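## Task

Place the jar marked TRIS 0.1 M on the shelving unit that holds the labelled containers, on its fourth shelf counting up from the floor. It must stand upright with all of its base resting on that shelf. The other labelled containers must stay where they are. If any labelled container reaches the floor, or the jar topples or is left leaning, the task fails.

## Robot and tools

ROBOT. A LinearBot: a base that can drive in any direction, a column about 1.7 m high, and a carriage that slides up it (lift_m, 0 to 1 m). The carriage holds two identical six-joint arms, left and right, each ending in a two-finger gripper. Arm bases sit roughly 0.57 m + lift_m above the floor; carriage parts hang about 0.15 m lower. A hand reaches 0.78 m from its shoulder but only about 0.38 m below the arm base. Parked arm joints 1-6: 0, 0.05, 0.05, 1.45, 0, 0. Cameras: carriage_camera (fixed, forward, tilted ~20 degrees down), left_wrist_camera and right_wrist_camera (looking past the fingertips). Images are 672x504.

FRAMES. Base frame: origin on the floor below the base centre, x forward, y left, z up, metres. left_hand and right_hand readings are the midpoint between the finger pads in this frame, with quat_wxyz; the hand's z axis runs along the fingers and the fingers open along its y. Odometry frame is the base frame at the scene start; base_odometry counts wheel turns only (slip counts as travel), heading in rad, left positive. Hand readings tend to sit above the true hand, more at long reach; a loaded level hand sags several centimetres.

TOOL move. All arguments are optional. An action has "base", "joints", or both, plus optional "speeds" and "min_time_s"; motions start together.
- base: an object with exactly one key, each a relative offset from where the base last measured itself: translate_m (metres, forward +, -2 to 2), strafe_m (metres, left +, -2 to 2), rotate_rad (radians, counter-clockwise/left +, -6.3 to 6.3).
- joints: one flat object for both arms, keyed by name, each an absolute target (not an offset). lift_m 0 to 1 m. For each side (left_/right_): joint1_rad -2.617 to 3.054 (yaw about vertical, 0 forward, + left); joint2_rad 0 to 3.141 (shoulder: 0 upper arm back and level, 1.57 upright, 3.14 forward level); joint3_rad 0 to 3.141 (elbow, 0 folded, 3.14 straight); joint4_rad -1.57 to 1.57 (wrist pitch, + raises fingertips); joint5_rad -1.57 to 1.57 (wrist yaw, + turns fingertips right, opposite to joint1); joint6_rad -2.094 to 2.094 (roll about the fingers, + clockwise seen from forearm); gripper_m 0 to 0.093 (pad gap in metres). Omitted joints keep their previous target.
- speeds: caps for this action only: translate_m and strafe_m 0.02-0.5 m/s, rotate_rad 0.05-1.57 rad/s, lift_m 0.08-0.25 m/s.
- min_time_s: 0.1 to 8 s, the shortest duration for each arm/gripper motion; smooths arm paths.
- cameras: list of carriage_camera, left_wrist_camera, right_wrist_camera or all; omitted or null gives all, [] gives none.
Unknown keys make a call invalid; out-of-range values are refused, and a refusal or a stop cancels the remaining move/wait/finished_scene calls in that reply. An action lasts at most 15 s; base moves time out after 14 s.

TOOL wait: seconds 0 to 10, plus cameras; commands nothing and returns state and images.
TOOL zoom_image: camera name and region [x0, y0, x1, y1] in that camera's latest image pixels, top-left origin, at most 504x504.
TOOL read_manual: section "licences"; returns licence text only.
TOOL finished_scene: scene number (1 to 3); ends the scene irreversibly, and its result usually says whether it succeeded and gives the next task. The first scene is practice and may be skipped.

RESULTS. The state lists joint_positions, hand poses, base_odometry, motor_effort (percent of max, bracket = peak in last action), joint torques, and the "pictures" line naming images in order. The "move" line says done or the worst status. Status words: done; off_target (resting away from target, may still push); contact_stop and time_out (target dropped, holding in place); not_followed (an arm's targets withheld because it would come within millimetres of itself or the other arm); limit_stop_at_motor_heat. on_its_own reports uncommanded actions; "held at" is a target. A gripper firmly holding something may say off_target and read up to ~0.005 m narrower than the object; closed on nothing it reads 0.000-0.002. Drop the target about 0.005 m below the first-touch reading for full force; to release, command well above the reading. Lift effort falling while lowering means a hand or load is resting on something.

CAUTIONS. Arms have no contact stop and keep pressing; the base does not sense arms. If a drive is stopped, back off about 0.2 m the way you came. Arms held stretched out or loaded heat up: MOTOR HOT appears at 75 C, and at 100 C the arm goes limp for 30-60 s (OVER-TEMPERATURE FAULT), dropping anything held, so park arms when idle. The robot can tip with the carriage high, arms extended or loaded, when pushing or pulling, or on sudden stops; only images reveal a lean. Never let the arms collide or press on each other. Avoid drops, releasing moving objects, slams, hard impacts and hard pushes, and do not drive backward under a table edge. The scene keeps running while you think, holding the last command. Carriage camera calibration: K fx=fy 246.187, cx 337.148, cy 251.944, mounted about 0.15 m ahead of the carriage and 0.417 m above it; wrist cameras have about 56 and 52 degree vertical fields of view.

Each tool is called after "Request:" in YAML: its name, and indented under it one key for each argument.

## Session

Request:
move:

Scene clock: 0.00 s.
Joint torques (N m): no reading
base_odometry: x=+0.000 y=+0.000 heading=+0.000
base_status: not commanded
joint_positions: lift_m=+0.300 left_joint1_rad=-0.006 left_joint2_rad=+0.038 left_joint3_rad=+0.065 left_joint4_rad=+1.421 left_joint5_rad=+0.004 left_joint6_rad=+0.018 left_gripper_m=+0.09396 right_joint1_rad=+0.015 right_joint2_rad=+0.037 right_joint3_rad=+0.033 right_joint4_rad=+1.408 right_joint5_rad=+0.030 right_joint6_rad=+0.028 right_gripper_m=+0.09396
joint_status: not commanded
motor_effort: lift_m=+38 drive_wheels=-3
left_hand: x=+0.2546 y=+0.3099 z=+1.3211 quat_wxyz=(+0.998, +0.003, +0.062, +0.006) (m; base frame)
right_hand: x=+0.2674 y=-0.3153 z=+1.3117 quat_wxyz=(+0.996, +0.015, +0.084, +0.020) (m; base frame)
pictures: carriage_camera, left_wrist_camera, right_wrist_camera
camera_calibration:
carriage_camera: T_world_to_cam=[[-0.0639136, -0.997492, -0.0304054, 0.0499768], [-0.298547, 0.0481838, -0.953178, 1.28644], [0.952252, -0.0518436, -0.300878, 0.248054], [0, 0, 0, 1]] pos_world=[0.151047, 0.000725986, 1.30236]
left_wrist_camera: T_world_to_cam=[[0.0757519, -0.997111, -0.00556519, 0.304339], [0.742458, 0.0601294, -0.667188, 0.680689], [0.665596, 0.0464089, 0.744868, -1.04845], [0, 0, 0, 1]] pos_world=[0.169403, 0.311187, 1.2368]
right_wrist_camera: T_world_to_cam=[[0.0399473, -0.999008, 0.0196691, -0.346683], [0.687336, 0.0131862, -0.72622, 0.774855], [0.72524, 0.0425298, 0.687181, -0.958237], [0, 0, 0, 1]] pos_world=[0.176216, -0.315803, 1.22802]

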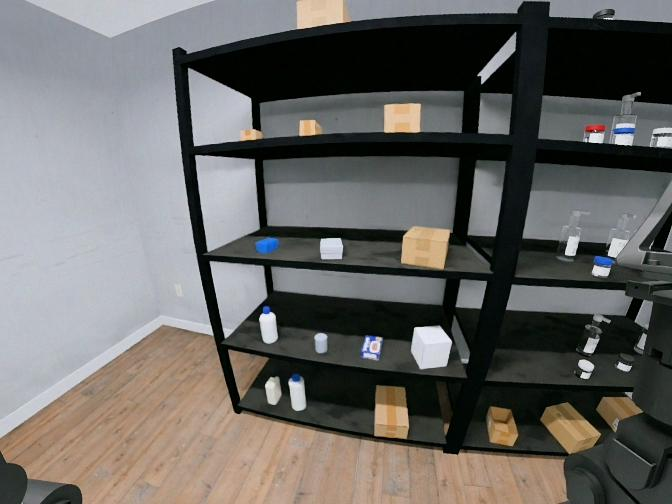

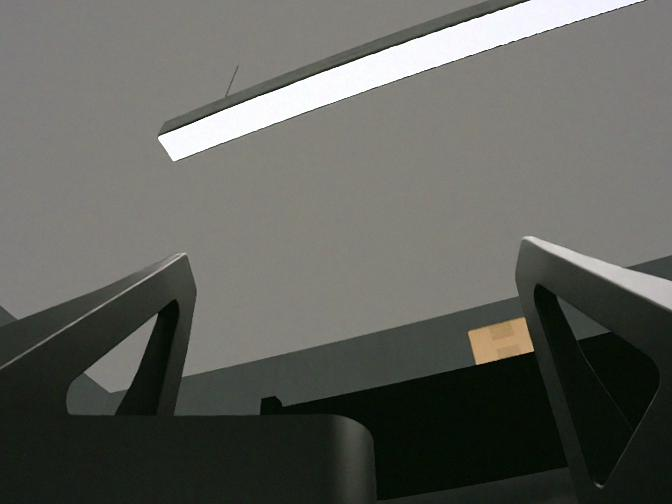

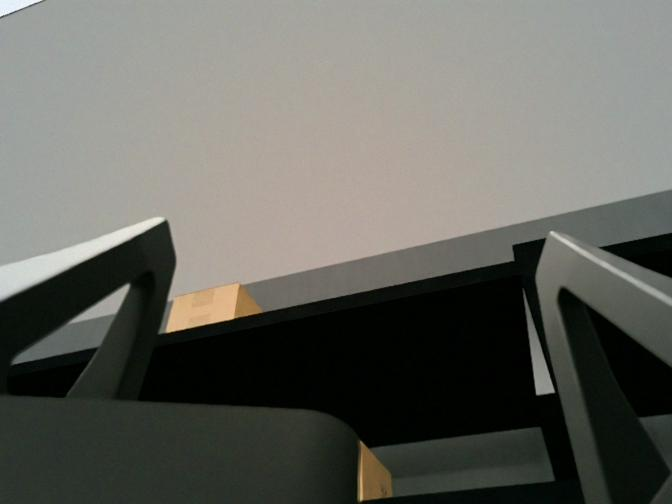

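Request:
move:
  base: {"rotate_rad": -0.8}
  cameras: ["carriage_camera"]

Request:
zoom_image:
  camera: "carriage_camera"
  region: [100, 0, 600, 500]

Request:
move:
  base: {"rotate_rad": -1.2}
  cameras: ["carriage_camera"]

Request:
move:
  base: {"rotate_rad": -1.3}
  cameras: ["carriage_camera"]

Request:
move:
  base: {"rotate_rad": -1.3}
  cameras: ["carriage_camera"]

Scene clock: 2.97 s.
Joint torques (N m): left_arm=[0.2 4.04 6.57 -0.18 -0.19 -0.07] | right_arm=[-0.39 3.23 7.64 0.02 0.01 0.01]
move: done
base_odometry: x=+0.000 y=+0.000 heading=-0.800
base_status: done
joint_positions: lift_m=+0.300 left_joint1_rad=-0.006 left_joint2_rad=+0.038 left_joint3_rad=+0.065 left_joint4_rad=+1.421 left_joint5_rad=+0.004 left_joint6_rad=+0.018 left_gripper_m=+0.09396 right_joint1_rad=+0.015 right_joint2_rad=+0.037 right_joint3_rad=+0.033 right_joint4_rad=+1.408 right_joint5_rad=+0.030 right_joint6_rad=+0.028 right_gripper_m=+0.09396
joint_status: not commanded
motor_effort: lift_m=+37(40) drive_wheels=+5(13)
left_hand: x=+0.2546 y=+0.3099 z=+1.3211 quat_wxyz=(+0.998, +0.003, +0.062, +0.006) (m; base frame)
right_hand: x=+0.2674 y=-0.3153 z=+1.3117 quat_wxyz=(+0.996, +0.015, +0.084, +0.020) (m; base frame)
pictures: carriage_camera
camera_calibration:
carriage_camera: T_world_to_cam=[[-0.0639136, -0.997492, -0.0304054, 0.0499768], [-0.298547, 0.0481838, -0.953178, 1.28644], [0.952252, -0.0518436, -0.300878, 0.248054], [0, 0, 0, 1]] pos_world=[0.151047, 0.000725986, 1.30236]

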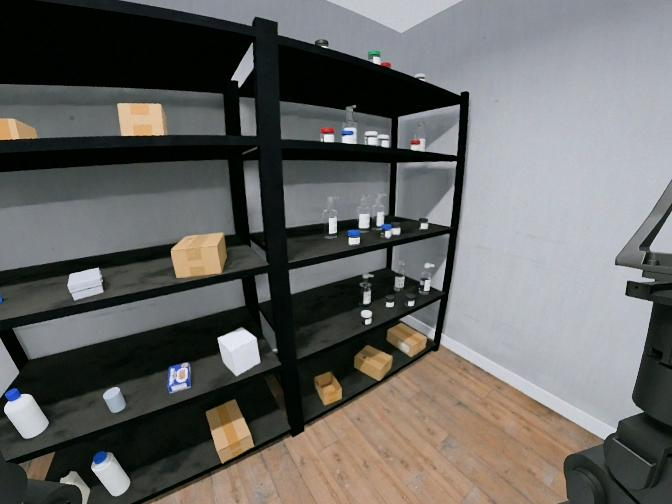

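Scaled by 1.008 from the camera's 672x504 image, which has a finer 960x720 frame.

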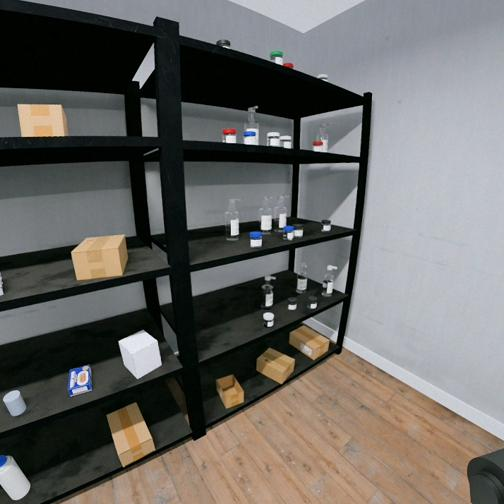

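Scene clock: 5.80 s.
Joint torques (N m): left_arm=[0.47 4.25 6.68 -0.21 -0.1 -0.12] | right_arm=[-0.35 3.29 7.69 0.01 0.01 0.02]
move: done
base_odometry: x=+0.000 y=+0.000 heading=-1.999
base_status: done
joint_positions: lift_m=+0.300 left_joint1_rad=-0.006 left_joint2_rad=+0.038 left_joint3_rad=+0.065 left_joint4_rad=+1.420 left_joint5_rad=+0.004 left_joint6_rad=+0.018 left_gripper_m=+0.09397 right_joint1_rad=+0.015 right_joint2_rad=+0.037 right_joint3_rad=+0.033 right_joint4_rad=+1.408 right_joint5_rad=+0.030 right_joint6_rad=+0.028 right_gripper_m=+0.09397
joint_status: not commanded
motor_effort: lift_m=+37(40) drive_wheels=+4(12)
left_hand: x=+0.2547 y=+0.3099 z=+1.3211 quat_wxyz=(+0.998, +0.003, +0.062, +0.006) (m; base frame)
right_hand: x=+0.2674 y=-0.3153 z=+1.3117 quat_wxyz=(+0.996, +0.015, +0.084, +0.020) (m; base frame)
pictures: carriage_camera
camera_calibration:
carriage_camera: T_world_to_cam=[[-0.0639136, -0.997492, -0.0304054, 0.0499768], [-0.298547, 0.0481838, -0.953178, 1.28644], [0.952252, -0.0518436, -0.300878, 0.248054], [0, 0, 0, 1]] pos_world=[0.151047, 0.000725986, 1.30236]

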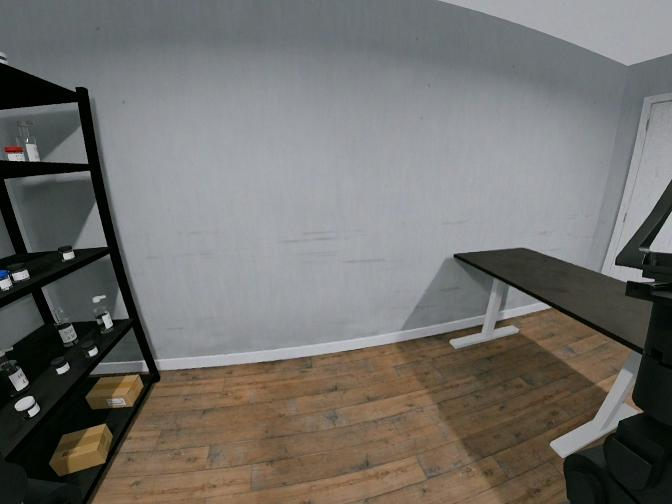

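Scene clock: 8.73 s.
Joint torques (N m): left_arm=[0.43 3.95 6.69 -0.15 -0.12 -0.12] | right_arm=[-0.4 3.43 7.58 0 0.02 0.01]
move: done
base_odometry: x=+0.000 y=+0.000 heading=+2.984
base_status: done
joint_positions: lift_m=+0.300 left_joint1_rad=-0.006 left_joint2_rad=+0.038 left_joint3_rad=+0.065 left_joint4_rad=+1.420 left_joint5_rad=+0.004 left_joint6_rad=+0.018 left_gripper_m=+0.09397 right_joint1_rad=+0.015 right_joint2_rad=+0.037 right_joint3_rad=+0.033 right_joint4_rad=+1.408 right_joint5_rad=+0.030 right_joint6_rad=+0.028 right_gripper_m=+0.09397
joint_status: not commanded
motor_effort: lift_m=+38(41) drive_wheels=+4(12)
left_hand: x=+0.2547 y=+0.3099 z=+1.3211 quat_wxyz=(+0.998, +0.003, +0.062, +0.006) (m; base frame)
right_hand: x=+0.2674 y=-0.3153 z=+1.3117 quat_wxyz=(+0.996, +0.015, +0.084, +0.020) (m; base frame)
pictures: carriage_camera
camera_calibration:
carriage_camera: T_world_to_cam=[[-0.0639136, -0.997492, -0.0304054, 0.0499768], [-0.298547, 0.0481838, -0.953178, 1.28644], [0.952252, -0.0518436, -0.300878, 0.248054], [0, 0, 0, 1]] pos_world=[0.151047, 0.000725986, 1.30236]

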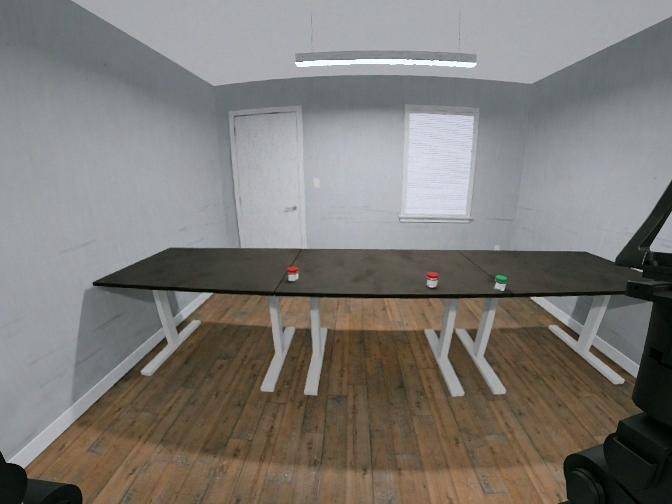

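Scene clock: 11.67 s.
Joint torques (N m): left_arm=[0.38 4.4 6.67 -0.23 -0.14 -0.08] | right_arm=[-0.31 3.29 7.64 0.02 0.01 0.01]
move: done
base_odometry: x=+0.000 y=+0.000 heading=+1.685
base_status: done
joint_positions: lift_m=+0.300 left_joint1_rad=-0.006 left_joint2_rad=+0.038 left_joint3_rad=+0.065 left_joint4_rad=+1.420 left_joint5_rad=+0.004 left_joint6_rad=+0.018 left_gripper_m=+0.09398 right_joint1_rad=+0.015 right_joint2_rad=+0.037 right_joint3_rad=+0.033 right_joint4_rad=+1.408 right_joint5_rad=+0.030 right_joint6_rad=+0.028 right_gripper_m=+0.09398
joint_status: not commanded
motor_effort: lift_m=+37(39) drive_wheels=+4(12)
left_hand: x=+0.2547 y=+0.3099 z=+1.3211 quat_wxyz=(+0.998, +0.003, +0.062, +0.006) (m; base frame)
right_hand: x=+0.2674 y=-0.3153 z=+1.3117 quat_wxyz=(+0.996, +0.015, +0.084, +0.020) (m; base frame)
pictures: carriage_camera
camera_calibration:
carriage_camera: T_world_to_cam=[[-0.0639136, -0.997492, -0.0304054, 0.0499768], [-0.298547, 0.0481838, -0.953178, 1.28644], [0.952252, -0.0518436, -0.300878, 0.248054], [0, 0, 0, 1]] pos_world=[0.151047, 0.000725986, 1.30236]

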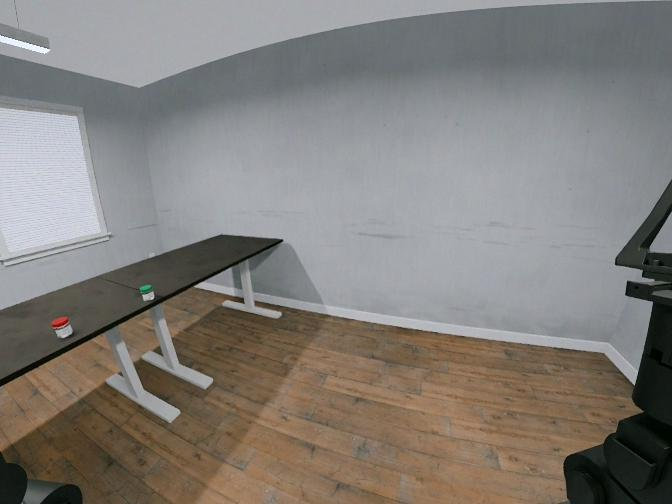

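Request:
move:
  base: {"rotate_rad": 1.3}
  cameras: []

Request:
move:
  base: {"translate_m": 0.45}
  cameras: ["carriage_camera"]

Request:
zoom_image:
  camera: "carriage_camera"
  region: [250, 290, 300, 340]

Request:
zoom_image:
  camera: "carriage_camera"
  region: [400, 250, 600, 400]

Scene clock: 15.20 s.
Joint torques (N m): left_arm=[0.64 4.34 6.65 -0.14 -0.12 -0.12] | right_arm=[-0.43 3.32 7.61 0 0.02 0.01]
move: done
base_odometry: x=+0.000 y=+0.000 heading=+2.984
base_status: done
joint_positions: lift_m=+0.300 left_joint1_rad=-0.006 left_joint2_rad=+0.038 left_joint3_rad=+0.065 left_joint4_rad=+1.420 left_joint5_rad=+0.004 left_joint6_rad=+0.018 left_gripper_m=+0.09398 right_joint1_rad=+0.015 right_joint2_rad=+0.037 right_joint3_rad=+0.033 right_joint4_rad=+1.408 right_joint5_rad=+0.030 right_joint6_rad=+0.028 right_gripper_m=+0.09398
joint_status: not commanded
motor_effort: lift_m=+36(40) drive_wheels=+4(15)
left_hand: x=+0.2547 y=+0.3099 z=+1.3211 quat_wxyz=(+0.998, +0.003, +0.062, +0.006) (m; base frame)
right_hand: x=+0.2674 y=-0.3153 z=+1.3117 quat_wxyz=(+0.996, +0.015, +0.084, +0.020) (m; base frame)
pictures: none
No camera images: "cameras" was empty.

Scene clock: 18.37 s.
Joint torques (N m): left_arm=[0.31 4.25 6.5 -0.16 -0.15 -0.11] | right_arm=[-0.31 3.44 7.64 0.03 0.01 0.05]
move: done
base_odometry: x=-0.445 y=+0.070 heading=+2.985
base_status: done
joint_positions: lift_m=+0.300 left_joint1_rad=-0.006 left_joint2_rad=+0.038 left_joint3_rad=+0.065 left_joint4_rad=+1.420 left_joint5_rad=+0.004 left_joint6_rad=+0.018 left_gripper_m=+0.09398 right_joint1_rad=+0.015 right_joint2_rad=+0.037 right_joint3_rad=+0.033 right_joint4_rad=+1.407 right_joint5_rad=+0.030 right_joint6_rad=+0.028 right_gripper_m=+0.09398
joint_status: not commanded
motor_effort: lift_m=+39(39) drive_wheels=-7(19)
left_hand: x=+0.2549 y=+0.3099 z=+1.3211 quat_wxyz=(+0.998, +0.003, +0.062, +0.006) (m; base frame)
right_hand: x=+0.2676 y=-0.3152 z=+1.3116 quat_wxyz=(+0.996, +0.015, +0.084, +0.020) (m; base frame)
pictures: carriage_camera
camera_calibration:
carriage_camera: T_world_to_cam=[[-0.0639136, -0.997492, -0.0304054, 0.0499768], [-0.298547, 0.0481838, -0.953178, 1.28644], [0.952252, -0.0518436, -0.300878, 0.248054], [0, 0, 0, 1]] pos_world=[0.151047, 0.000725986, 1.30236]

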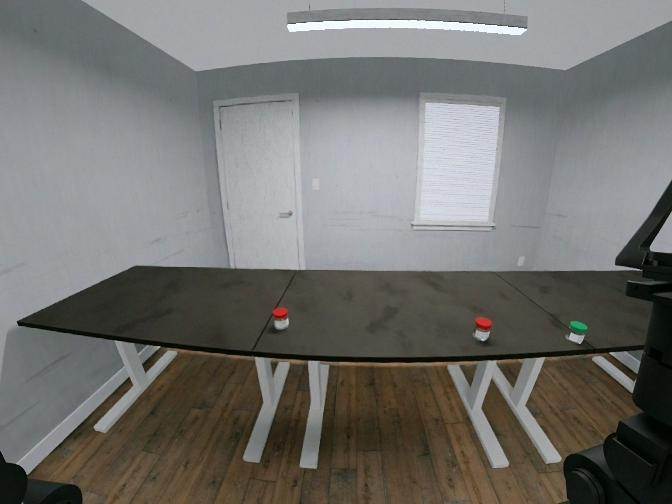

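Scaled by 10.080 from the camera's 672x504 image, which has a finer 960x720 frame.

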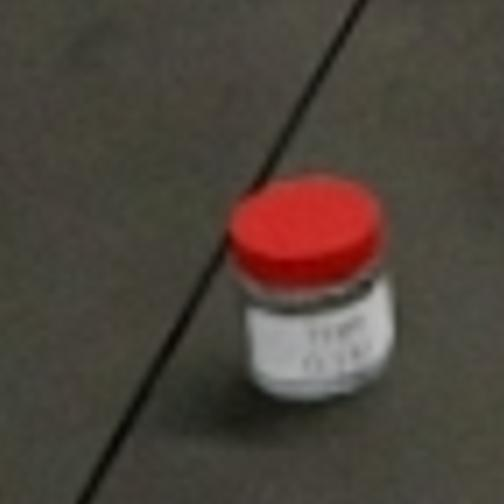

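Scaled by 2.520 from the camera's 672x504 image, which has a finer 960x720 frame.

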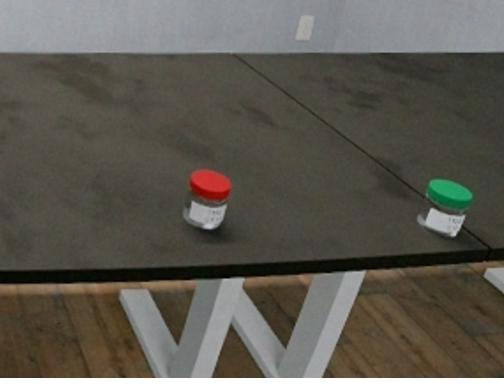

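Request:
zoom_image:
  camera: "carriage_camera"
  region: [462, 305, 502, 345]

Request:
zoom_image:
  camera: "carriage_camera"
  region: [560, 310, 600, 350]

Request:
zoom_image:
  camera: "carriage_camera"
  region: [270, 312, 294, 336]

Scaled by 12.600 from the camera's 672x504 image, which has a finer 960x720 frame.

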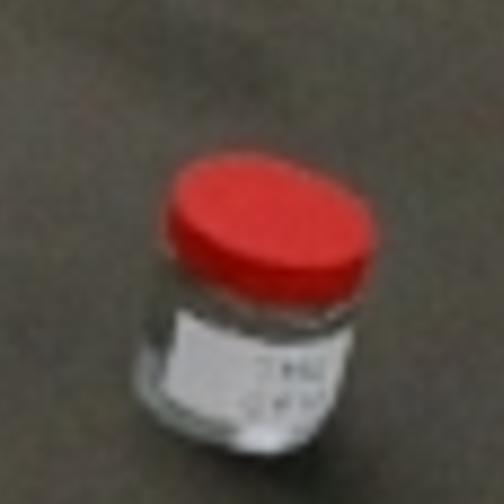

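Scaled by 12.600 from the camera's 672x504 image, which has a finer 960x720 frame.

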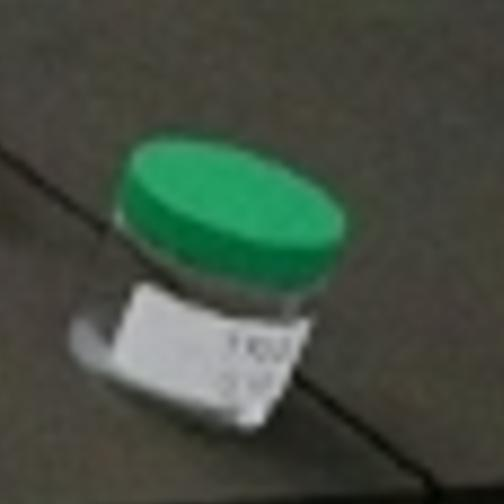

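Scaled by 21.000 from the camera's 672x504 image, which has a finer 960x720 frame.

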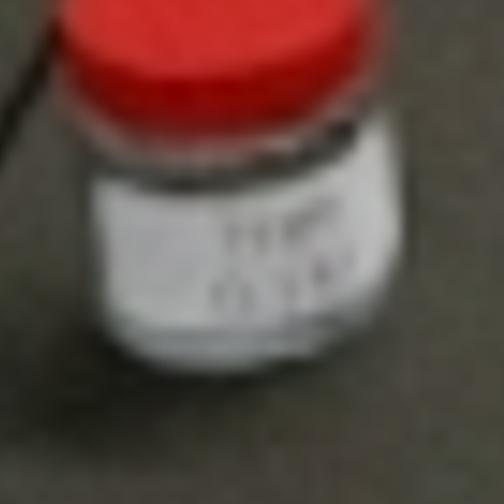

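Request:
move:
  base: {"translate_m": 0.22}
  cameras: []

Request:
move:
  base: {"strafe_m": -0.13}
  cameras: ["carriage_camera"]

Scene clock: 21.90 s.
Joint torques (N m): left_arm=[0.53 3.95 6.5 -0.15 -0.15 -0.09] | right_arm=[-0.35 3.23 7.54 0.03 0 0.02]
move: done
base_odometry: x=-0.662 y=+0.104 heading=+2.986
base_status: done
joint_positions: lift_m=+0.300 left_joint1_rad=-0.006 left_joint2_rad=+0.038 left_joint3_rad=+0.065 left_joint4_rad=+1.419 left_joint5_rad=+0.004 left_joint6_rad=+0.018 left_gripper_m=+0.09398 right_joint1_rad=+0.015 right_joint2_rad=+0.037 right_joint3_rad=+0.033 right_joint4_rad=+1.405 right_joint5_rad=+0.030 right_joint6_rad=+0.028 right_gripper_m=+0.09398
joint_status: not commanded
motor_effort: lift_m=+38(40) drive_wheels=-9(15)
left_hand: x=+0.2550 y=+0.3099 z=+1.3211 quat_wxyz=(+0.998, +0.003, +0.062, +0.006) (m; base frame)
right_hand: x=+0.2680 y=-0.3152 z=+1.3116 quat_wxyz=(+0.996, +0.015, +0.085, +0.020) (m; base frame)
pictures: none
No camera images: "cameras" was empty.

Scene clock: 23.63 s.
Joint torques (N m): left_arm=[0.28 4.19 6.54 -0.18 -0.08 -0.12] | right_arm=[-0.39 3.45 7.65 0.04 0.01 0]
move: done
base_odometry: x=-0.642 y=+0.232 heading=+2.986
base_status: done
joint_positions: lift_m=+0.300 left_joint1_rad=-0.005 left_joint2_rad=+0.038 left_joint3_rad=+0.065 left_joint4_rad=+1.419 left_joint5_rad=+0.004 left_joint6_rad=+0.018 left_gripper_m=+0.09398 right_joint1_rad=+0.015 right_joint2_rad=+0.037 right_joint3_rad=+0.033 right_joint4_rad=+1.405 right_joint5_rad=+0.030 right_joint6_rad=+0.028 right_gripper_m=+0.09398
joint_status: not commanded
motor_effort: lift_m=+39(40) drive_wheels=-3(10)
left_hand: x=+0.2550 y=+0.3099 z=+1.3211 quat_wxyz=(+0.998, +0.003, +0.062, +0.006) (m; base frame)
right_hand: x=+0.2680 y=-0.3152 z=+1.3116 quat_wxyz=(+0.996, +0.015, +0.085, +0.020) (m; base frame)
pictures: carriage_camera
camera_calibration:
carriage_camera: T_world_to_cam=[[-0.0639136, -0.997492, -0.0304054, 0.0499768], [-0.298547, 0.0481838, -0.953178, 1.28644], [0.952252, -0.0518436, -0.300878, 0.248054], [0, 0, 0, 1]] pos_world=[0.151047, 0.000725986, 1.30236]

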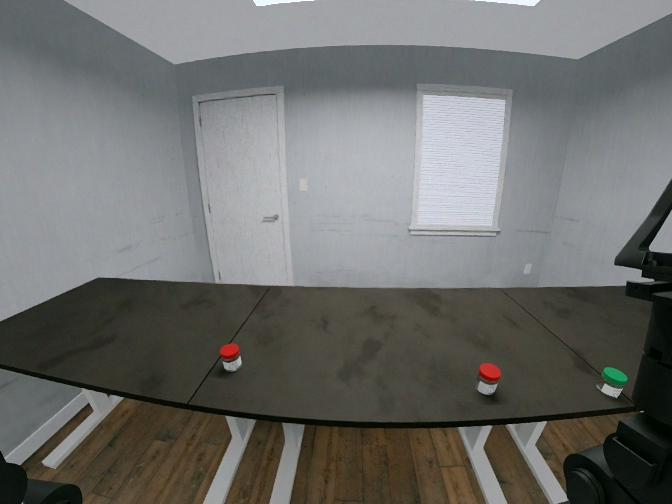

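Request:
zoom_image:
  camera: "carriage_camera"
  region: [216, 340, 246, 376]

Request:
zoom_image:
  camera: "carriage_camera"
  region: [472, 362, 502, 398]

Request:
zoom_image:
  camera: "carriage_camera"
  region: [594, 364, 630, 400]

Scaled by 14.000 from the camera's 672x504 image, which has a finer 960x720 frame.

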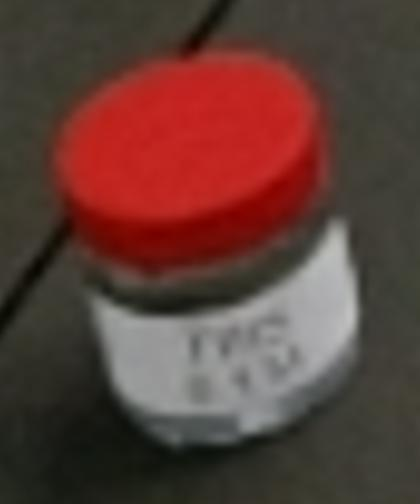

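Scaled by 14.000 from the camera's 672x504 image, which has a finer 960x720 frame.

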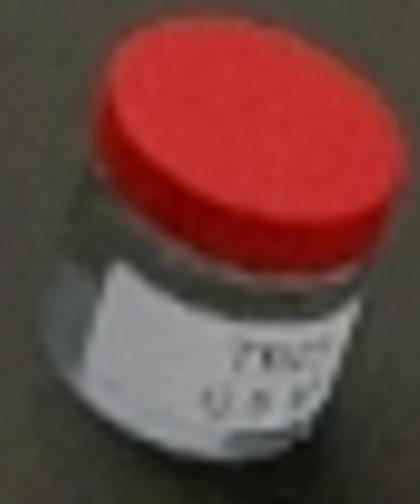

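Scaled by 14.000 from the camera's 672x504 image, which has a finer 960x720 frame.

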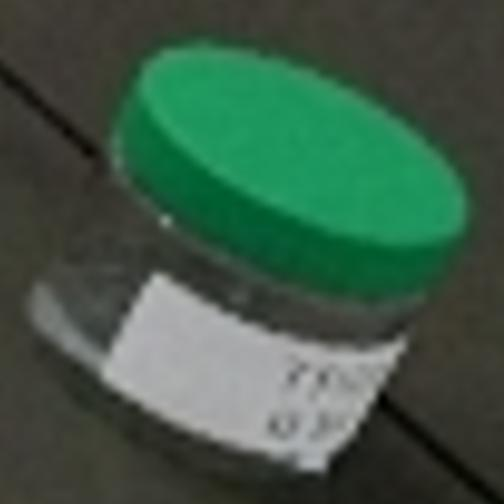

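Request:
move:
  joints: {"lift_m":0.36,"left_joint1_rad":0.0,"left_joint2_rad":2.177,"left_joint3_rad":0.899,"left_joint4_rad":0.878,"left_joint5_rad":0,"left_joint6_rad":0,"left_gripper_m":0.093}
  min_time_s: 3
  cameras: ["carriage_camera","left_wrist_camera"]

Scene clock: 30.93 s.
Joint torques (N m): left_arm=[0.88 -8.81 7.25 2.43 -0.18 -0.21] | right_arm=[-0.46 3.37 7.62 0 0 0.04]
move: done
base_odometry: x=-0.642 y=+0.232 heading=+2.986
base_status: not commanded
joint_positions: lift_m=+0.360 left_joint1_rad=-0.005 left_joint2_rad=+2.157 left_joint3_rad=+0.882 left_joint4_rad=+0.897 left_joint5_rad=+0.004 left_joint6_rad=+0.008 left_gripper_m=+0.09308 right_joint1_rad=+0.015 right_joint2_rad=+0.037 right_joint3_rad=+0.033 right_joint4_rad=+1.405 right_joint5_rad=+0.030 right_joint6_rad=+0.028 right_gripper_m=+0.09398
joint_status: all done
motor_effort: lift_m=+40(51) drive_wheels=+0(3)
left_hand: x=+0.7481 y=+0.3073 z=+0.9725 quat_wxyz=(+0.561, +0.007, +0.828, -0.001) (m; base frame)
right_hand: x=+0.2680 y=-0.3152 z=+1.3714 quat_wxyz=(+0.996, +0.015, +0.085, +0.020) (m; base frame)
pictures: carriage_camera, left_wrist_camera
camera_calibration:
carriage_camera: T_world_to_cam=[[-0.0639136, -0.997492, -0.0304054, 0.0517975], [-0.298547, 0.0481838, -0.953178, 1.34352], [0.952252, -0.0518436, -0.300878, 0.266071], [0, 0, 0, 1]] pos_world=[0.151047, 0.000725986, 1.36224]
left_wrist_camera: T_world_to_cam=[[-0.0276871, -0.997263, -0.0685589, 0.401116], [-0.832911, 0.0609379, -0.550041, 1.14622], [0.552714, 0.0418744, -0.832319, 0.502531], [0, 0, 0, 1]] pos_world=[0.688046, 0.309127, 1.07623]

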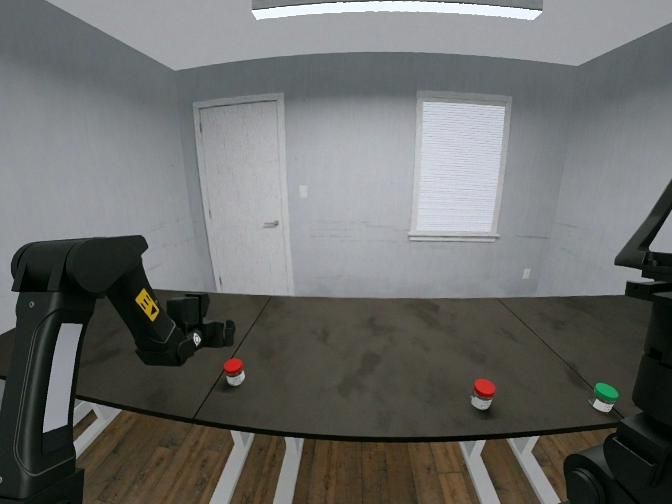

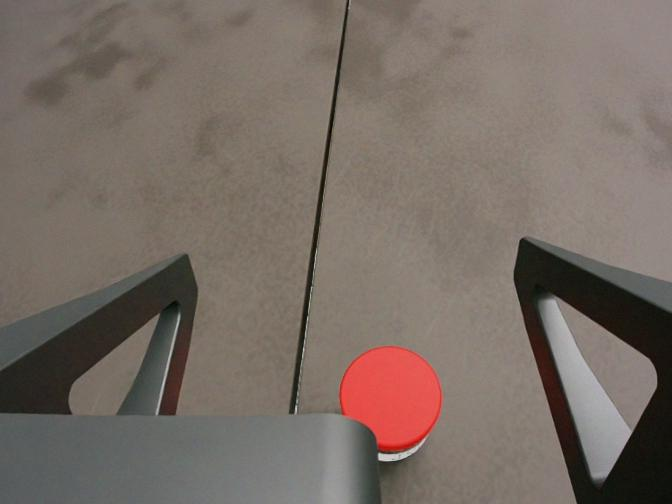

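Request:
move:
  joints: {"lift_m":0.25,"left_joint1_rad":-0.03,"left_joint2_rad":2.177,"left_joint3_rad":0.929,"left_joint4_rad":0.848}
  cameras: ["carriage_camera","left_wrist_camera"]

Request:
zoom_image:
  camera: "carriage_camera"
  region: [180, 300, 280, 400]

Scene clock: 33.20 s.
Joint torques (N m): left_arm=[0.35 -10.21 6.35 2.65 -0.15 -0.16] | right_arm=[-0.39 3.37 7.57 0.03 -0.01 0.03]
move: done
base_odometry: x=-0.642 y=+0.232 heading=+2.986
base_status: not commanded
joint_positions: lift_m=+0.250 left_joint1_rad=-0.027 left_joint2_rad=+2.168 left_joint3_rad=+0.922 left_joint4_rad=+0.854 left_joint5_rad=+0.004 left_joint6_rad=+0.008 left_gripper_m=+0.09308 right_joint1_rad=+0.015 right_joint2_rad=+0.037 right_joint3_rad=+0.033 right_joint4_rad=+1.405 right_joint5_rad=+0.030 right_joint6_rad=+0.028 right_gripper_m=+0.09398
joint_status: all done
motor_effort: lift_m=+34(36) drive_wheels=+0(0)
left_hand: x=+0.7554 y=+0.2958 z=+0.8624 quat_wxyz=(+0.556, +0.015, +0.831, -0.007) (m; base frame)
right_hand: x=+0.2680 y=-0.3152 z=+1.2618 quat_wxyz=(+0.996, +0.015, +0.085, +0.020) (m; base frame)
pictures: carriage_camera, left_wrist_camera
camera_calibration:
carriage_camera: T_world_to_cam=[[-0.0639136, -0.997492, -0.0304054, 0.0484642], [-0.298547, 0.0481838, -0.953178, 1.23902], [0.952252, -0.0518436, -0.300878, 0.233086], [0, 0, 0, 1]] pos_world=[0.151047, 0.000725986, 1.25261]
left_wrist_camera: T_world_to_cam=[[-0.0496101, -0.996471, -0.0677046, 0.397877], [-0.838511, 0.0783826, -0.539217, 1.08219], [0.542621, 0.0300204, -0.839441, 0.424574], [0, 0, 0, 1]] pos_world=[0.696787, 0.298902, 0.96688]

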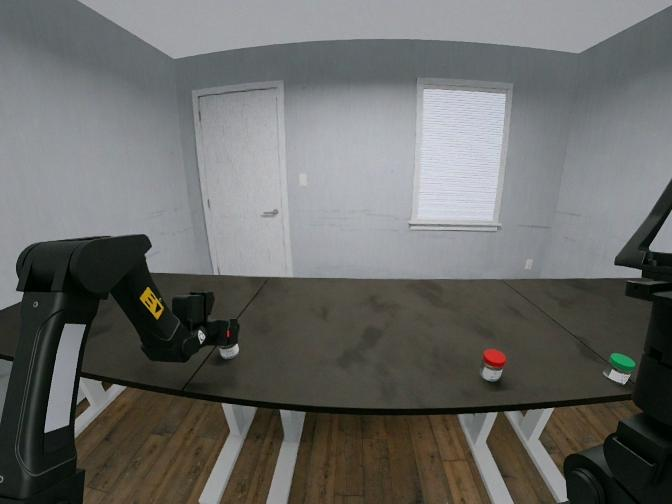

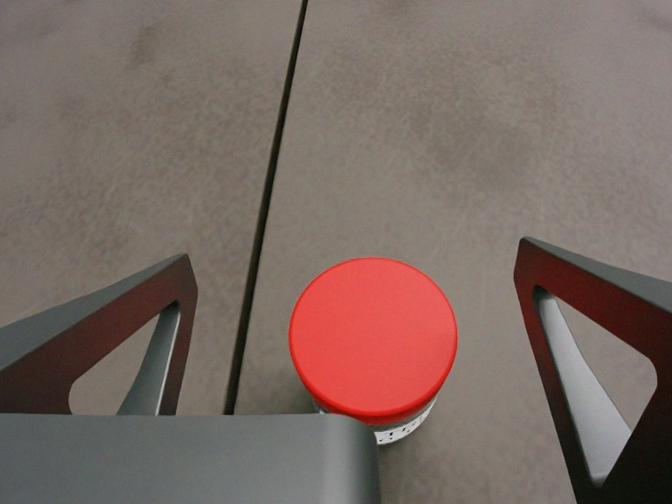

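Scaled by 5.040 from the camera's 672x504 image, which has a finer 960x720 frame.

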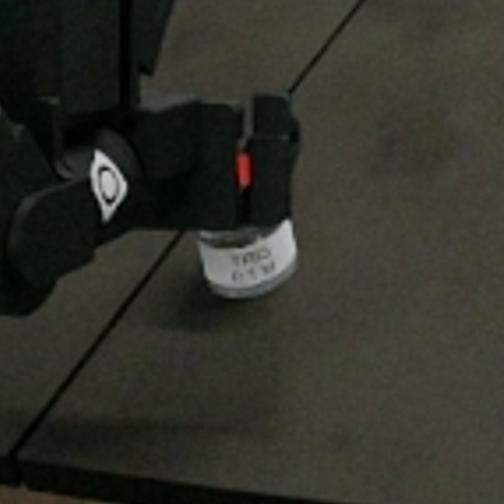

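Request:
zoom_image:
  camera: "carriage_camera"
  region: [218, 340, 244, 364]

Request:
move:
  joints: {"lift_m":0.172,"left_joint1_rad":-0.036}
  speeds: {"lift_m":0.1}
  cameras: ["carriage_camera","left_wrist_camera"]

Request:
move:
  joints: {"left_gripper_m":0.046}
  min_time_s: 2
  cameras: ["left_wrist_camera"]

Scaled by 19.385 from the camera's 672x504 image, which has a finer 960x720 frame.

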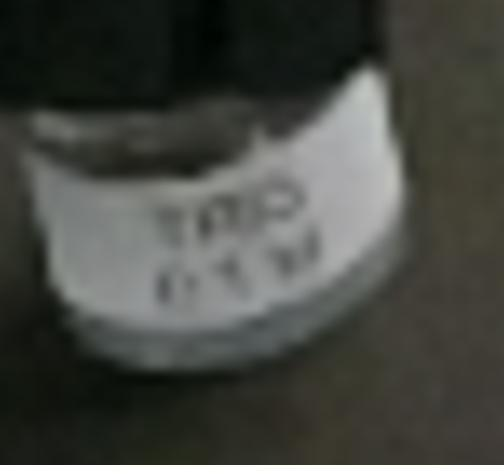

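Scene clock: 35.00 s.
Joint torques (N m): left_arm=[-0.38 -9.96 6.27 2.67 -0.19 -0.19] | right_arm=[-0.49 3.36 7.69 -0.03 0 0.03]
move: done
base_odometry: x=-0.642 y=+0.232 heading=+2.986
base_status: not commanded
joint_positions: lift_m=+0.172 left_joint1_rad=-0.029 left_joint2_rad=+2.168 left_joint3_rad=+0.922 left_joint4_rad=+0.854 left_joint5_rad=+0.004 left_joint6_rad=+0.008 left_gripper_m=+0.09308 right_joint1_rad=+0.015 right_joint2_rad=+0.037 right_joint3_rad=+0.033 right_joint4_rad=+1.405 right_joint5_rad=+0.030 right_joint6_rad=+0.028 right_gripper_m=+0.09398
joint_status: all done
motor_effort: lift_m=+35(36) drive_wheels=+0(0)
left_hand: x=+0.7554 y=+0.2946 z=+0.7844 quat_wxyz=(+0.556, +0.016, +0.831, -0.008) (m; base frame)
right_hand: x=+0.2680 y=-0.3152 z=+1.1839 quat_wxyz=(+0.996, +0.015, +0.085, +0.020) (m; base frame)
pictures: carriage_camera, left_wrist_camera
camera_calibration:
carriage_camera: T_world_to_cam=[[-0.0639136, -0.997492, -0.0304054, 0.0460936], [-0.298547, 0.0481838, -0.953178, 1.16471], [0.952252, -0.0518436, -0.300878, 0.209628], [0, 0, 0, 1]] pos_world=[0.151047, 0.000725986, 1.17465]
left_wrist_camera: T_world_to_cam=[[-0.0518907, -0.996355, -0.0677046, 0.393075], [-0.83833, 0.0803017, -0.539217, 1.03952], [0.542689, 0.0287784, -0.839441, 0.359496], [0, 0, 0, 1]] pos_world=[0.696759, 0.297822, 0.888914]

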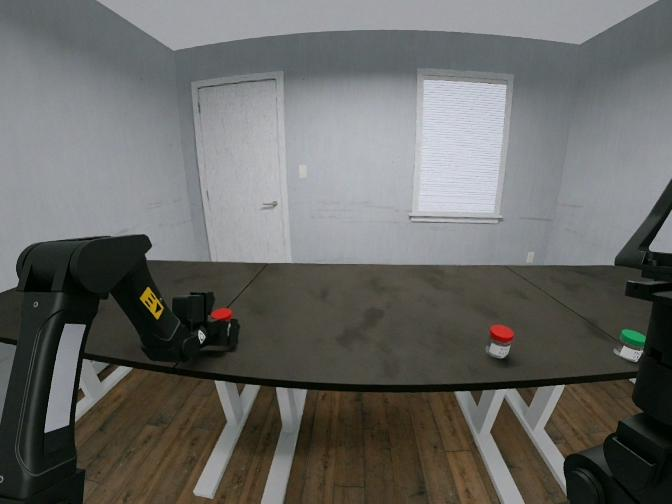

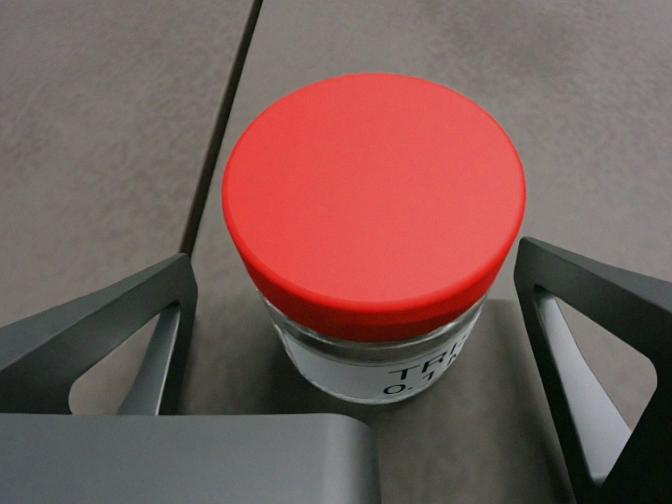

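Scene clock: 37.30 s.
Joint torques (N m): left_arm=[0.03 -10.14 6.19 2.68 -0.2 -0.22] | right_arm=[-0.42 3.29 7.68 0.01 -0.01 0.02]
move: off_target
base_odometry: x=-0.642 y=+0.232 heading=+2.986
base_status: not commanded
joint_positions: lift_m=+0.172 left_joint1_rad=-0.030 left_joint2_rad=+2.168 left_joint3_rad=+0.922 left_joint4_rad=+0.854 left_joint5_rad=+0.004 left_joint6_rad=+0.007 left_gripper_m=+0.05455 right_joint1_rad=+0.015 right_joint2_rad=+0.037 right_joint3_rad=+0.033 right_joint4_rad=+1.405 right_joint5_rad=+0.030 right_joint6_rad=+0.028 right_gripper_m=+0.09398
joint_status: left_gripper_m off_target (ended at +0.05458, target +0.04600)
motor_effort: lift_m=+34(35) drive_wheels=+0(0)
left_hand: x=+0.7554 y=+0.2940 z=+0.7844 quat_wxyz=(+0.556, +0.016, +0.831, -0.008) (m; base frame)
right_hand: x=+0.2680 y=-0.3152 z=+1.1839 quat_wxyz=(+0.996, +0.015, +0.085, +0.020) (m; base frame)
pictures: left_wrist_camera
camera_calibration:
left_wrist_camera: T_world_to_cam=[[-0.0527423, -0.996358, -0.0670011, 0.392562], [-0.838274, 0.0806368, -0.539254, 1.03944], [0.542693, 0.0277238, -0.839474, 0.359857], [0, 0, 0, 1]] pos_world=[0.696746, 0.297339, 0.888913]

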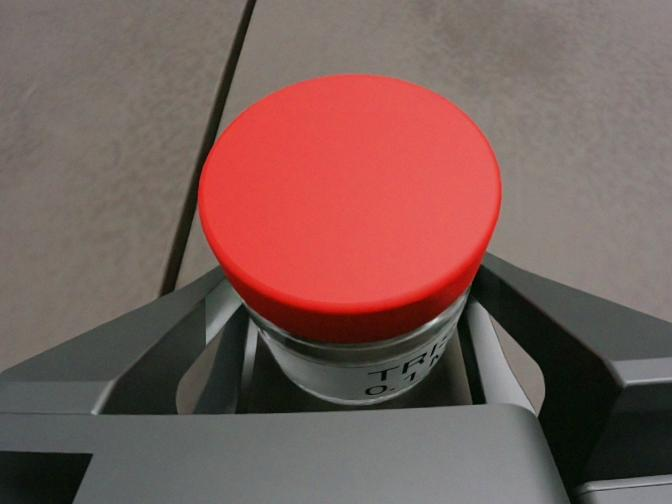

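Request:
move:
  joints: {"lift_m":0.3}
  cameras: []

Request:
move:
  base: {"translate_m": -0.5}
  speeds: {"translate_m": 0.3}
  cameras: ["left_wrist_camera"]

Request:
move:
  base: {"rotate_rad": 2.75}
  joints: {"lift_m":0.8}
  speeds: {"rotate_rad": 0.6}
  cameras: ["left_wrist_camera","carriage_camera"]

Scene clock: 39.13 s.
Joint torques (N m): left_arm=[-0.02 -10.52 6.28 2.83 -0.12 -0.19] | right_arm=[-0.31 3.33 7.84 0.07 0 0.03]
move: done
base_odometry: x=-0.642 y=+0.232 heading=+2.986
base_status: not commanded
joint_positions: lift_m=+0.300 left_joint1_rad=-0.030 left_joint2_rad=+2.173 left_joint3_rad=+0.922 left_joint4_rad=+0.839 left_joint5_rad=+0.004 left_joint6_rad=+0.007 left_gripper_m=+0.05455 right_joint1_rad=+0.015 right_joint2_rad=+0.037 right_joint3_rad=+0.033 right_joint4_rad=+1.405 right_joint5_rad=+0.030 right_joint6_rad=+0.028 right_gripper_m=+0.09398
joint_status: all done
motor_effort: lift_m=+39(51) drive_wheels=+0(0)
left_hand: x=+0.7535 y=+0.2940 z=+0.9059 quat_wxyz=(+0.547, +0.017, +0.837, -0.008) (m; base frame)
right_hand: x=+0.2680 y=-0.3152 z=+1.3115 quat_wxyz=(+0.996, +0.015, +0.085, +0.020) (m; base frame)
pictures: none
No camera images: "cameras" was empty.

Scene clock: 42.57 s.
Joint torques (N m): left_arm=[-0.36 -10.33 6.09 2.81 -0.21 -0.2] | right_arm=[-0.29 3.37 7.61 0.02 -0.02 0.03]
move: done
base_odometry: x=-0.148 y=+0.155 heading=+2.986
base_status: done
joint_positions: lift_m=+0.300 left_joint1_rad=-0.030 left_joint2_rad=+2.173 left_joint3_rad=+0.922 left_joint4_rad=+0.839 left_joint5_rad=+0.004 left_joint6_rad=+0.007 left_gripper_m=+0.05455 right_joint1_rad=+0.015 right_joint2_rad=+0.037 right_joint3_rad=+0.033 right_joint4_rad=+1.407 right_joint5_rad=+0.030 right_joint6_rad=+0.028 right_gripper_m=+0.09398
joint_status: not commanded
motor_effort: lift_m=+39(41) drive_wheels=-3(10)
left_hand: x=+0.7535 y=+0.2940 z=+0.9059 quat_wxyz=(+0.547, +0.017, +0.837, -0.008) (m; base frame)
right_hand: x=+0.2677 y=-0.3152 z=+1.3115 quat_wxyz=(+0.996, +0.015, +0.084, +0.020) (m; base frame)
pictures: left_wrist_camera
camera_calibration:
left_wrist_camera: T_world_to_cam=[[-0.0540917, -0.996317, -0.0665356, 0.401244], [-0.848999, 0.0809639, -0.522155, 1.09585], [0.525619, 0.0282445, -0.850251, 0.485383], [0, 0, 0, 1]] pos_world=[0.696951, 0.297332, 1.0116]

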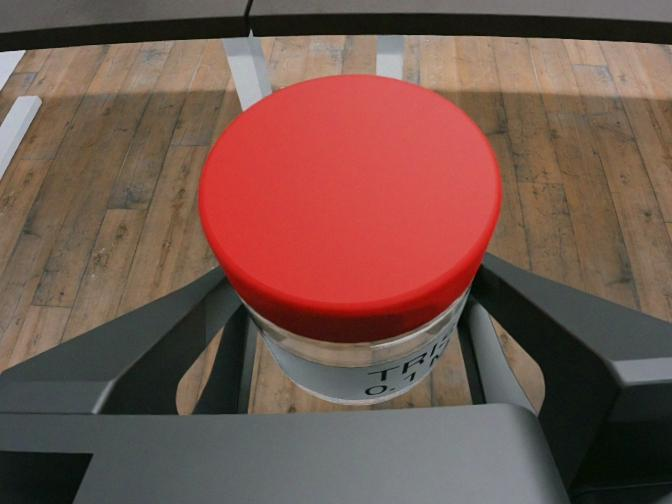

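Scene clock: 48.20 s.
Joint torques (N m): left_arm=[0.01 -10.33 6.19 2.77 -0.2 -0.19] | right_arm=[-0.5 3.4 7.58 0.01 0.02 0.04]
move: done
base_odometry: x=-0.148 y=+0.155 heading=-0.547
base_status: done
joint_positions: lift_m=+0.800 left_joint1_rad=-0.034 left_joint2_rad=+2.174 left_joint3_rad=+0.922 left_joint4_rad=+0.841 left_joint5_rad=+0.004 left_joint6_rad=+0.007 left_gripper_m=+0.05455 right_joint1_rad=+0.015 right_joint2_rad=+0.037 right_joint3_rad=+0.033 right_joint4_rad=+1.407 right_joint5_rad=+0.030 right_joint6_rad=+0.028 right_gripper_m=+0.09399
joint_status: all done
motor_effort: lift_m=+39(49) drive_wheels=+5(13)
left_hand: x=+0.7535 y=+0.2922 z=+1.4055 quat_wxyz=(+0.548, +0.018, +0.836, -0.009) (m; base frame)
right_hand: x=+0.2677 y=-0.3152 z=+1.8115 quat_wxyz=(+0.996, +0.015, +0.084, +0.020) (m; base frame)
pictures: carriage_camera, left_wrist_camera
camera_calibration:
carriage_camera: T_world_to_cam=[[-0.0639136, -0.997492, -0.0304054, 0.0651749], [-0.298547, 0.0481838, -0.953178, 1.76288], [0.952252, -0.0518436, -0.300878, 0.398447], [0, 0, 0, 1]] pos_world=[0.151047, 0.000725986, 1.80221]
left_wrist_camera: T_world_to_cam=[[-0.0574866, -0.996126, -0.0665447, 0.43519], [-0.848517, 0.0838715, -0.522479, 1.3561], [0.526037, 0.0264287, -0.850051, 0.910169], [0, 0, 0, 1]] pos_world=[0.696905, 0.295711, 1.51118]

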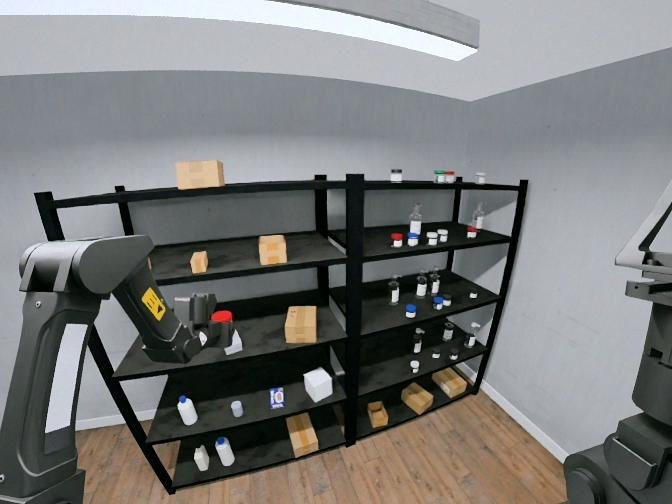

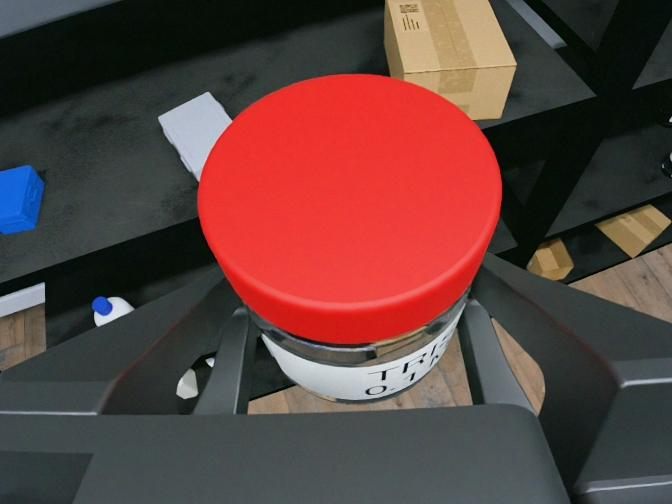

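Request:
zoom_image:
  camera: "carriage_camera"
  region: [350, 160, 540, 300]

Scaled by 2.653 from the camera's 672x504 image, which has a finer 960x720 frame.

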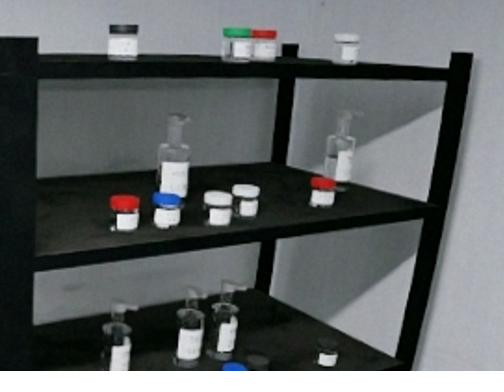

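Request:
move:
  base: {"rotate_rad": 0.255}
  cameras: []
  speeds: {"rotate_rad": 0.5}

Request:
move:
  base: {"strafe_m": -0.87}
  joints: {"lift_m":0.96}
  speeds: {"strafe_m": 0.3}
  cameras: ["carriage_camera"]

Request:
zoom_image:
  camera: "carriage_camera"
  region: [60, 150, 460, 450]

Scene clock: 53.47 s.
Joint torques (N m): left_arm=[-0.05 -10.66 6.04 2.82 -0.18 -0.19] | right_arm=[-0.36 3.29 7.6 0.02 0.04 0.05]
move: done
base_odometry: x=-0.148 y=+0.155 heading=-0.293
base_status: done
joint_positions: lift_m=+0.800 left_joint1_rad=-0.030 left_joint2_rad=+2.174 left_joint3_rad=+0.922 left_joint4_rad=+0.841 left_joint5_rad=+0.003 left_joint6_rad=+0.007 left_gripper_m=+0.05455 right_joint1_rad=+0.015 right_joint2_rad=+0.037 right_joint3_rad=+0.033 right_joint4_rad=+1.406 right_joint5_rad=+0.030 right_joint6_rad=+0.028 right_gripper_m=+0.09399
joint_status: not commanded
motor_effort: lift_m=+41(42) drive_wheels=+5(13)
left_hand: x=+0.7535 y=+0.2941 z=+1.4055 quat_wxyz=(+0.548, +0.016, +0.837, -0.008) (m; base frame)
right_hand: x=+0.2678 y=-0.3152 z=+1.8114 quat_wxyz=(+0.996, +0.015, +0.084, +0.020) (m; base frame)
pictures: none
No camera images: "cameras" was empty.

Scene clock: 57.83 s.
Joint torques (N m): left_arm=[0.38 -10.44 6.09 2.77 -0.19 -0.2] | right_arm=[-0.38 3.38 7.68 0.05 0.04 0.04]
move: done
base_odometry: x=-0.398 y=-0.678 heading=-0.292
base_status: done
joint_positions: lift_m=+0.960 left_joint1_rad=-0.036 left_joint2_rad=+2.175 left_joint3_rad=+0.922 left_joint4_rad=+0.839 left_joint5_rad=+0.002 left_joint6_rad=+0.007 left_gripper_m=+0.05455 right_joint1_rad=+0.015 right_joint2_rad=+0.037 right_joint3_rad=+0.033 right_joint4_rad=+1.406 right_joint5_rad=+0.030 right_joint6_rad=+0.028 right_gripper_m=+0.09399
joint_status: all done
motor_effort: lift_m=+38(50) drive_wheels=-8(18)
left_hand: x=+0.7532 y=+0.2915 z=+1.5650 quat_wxyz=(+0.547, +0.018, +0.837, -0.009) (m; base frame)
right_hand: x=+0.2679 y=-0.3153 z=+1.9715 quat_wxyz=(+0.996, +0.016, +0.085, +0.020) (m; base frame)
pictures: carriage_camera
camera_calibration:
carriage_camera: T_world_to_cam=[[-0.0639136, -0.997492, -0.0304054, 0.0700405], [-0.298547, 0.0481838, -0.953178, 1.91541], [0.952252, -0.0518436, -0.300878, 0.446595], [0, 0, 0, 1]] pos_world=[0.151047, 0.000725986, 1.96223]

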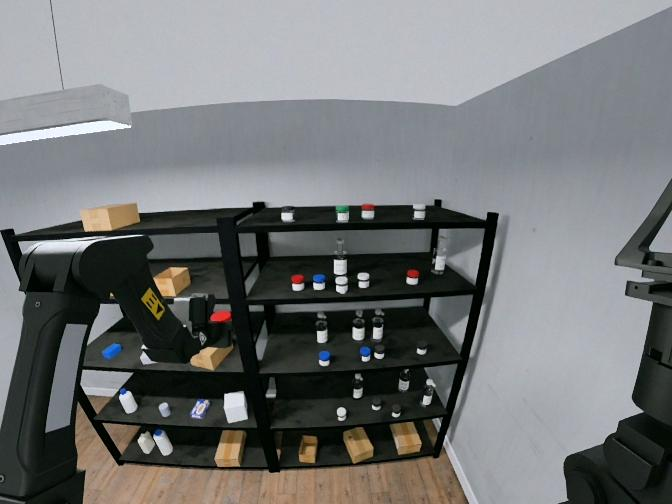

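Scaled by 1.260 from the camera's 672x504 image, which has a finer 960x720 frame.

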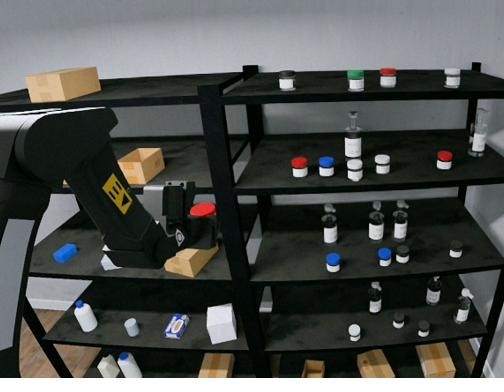

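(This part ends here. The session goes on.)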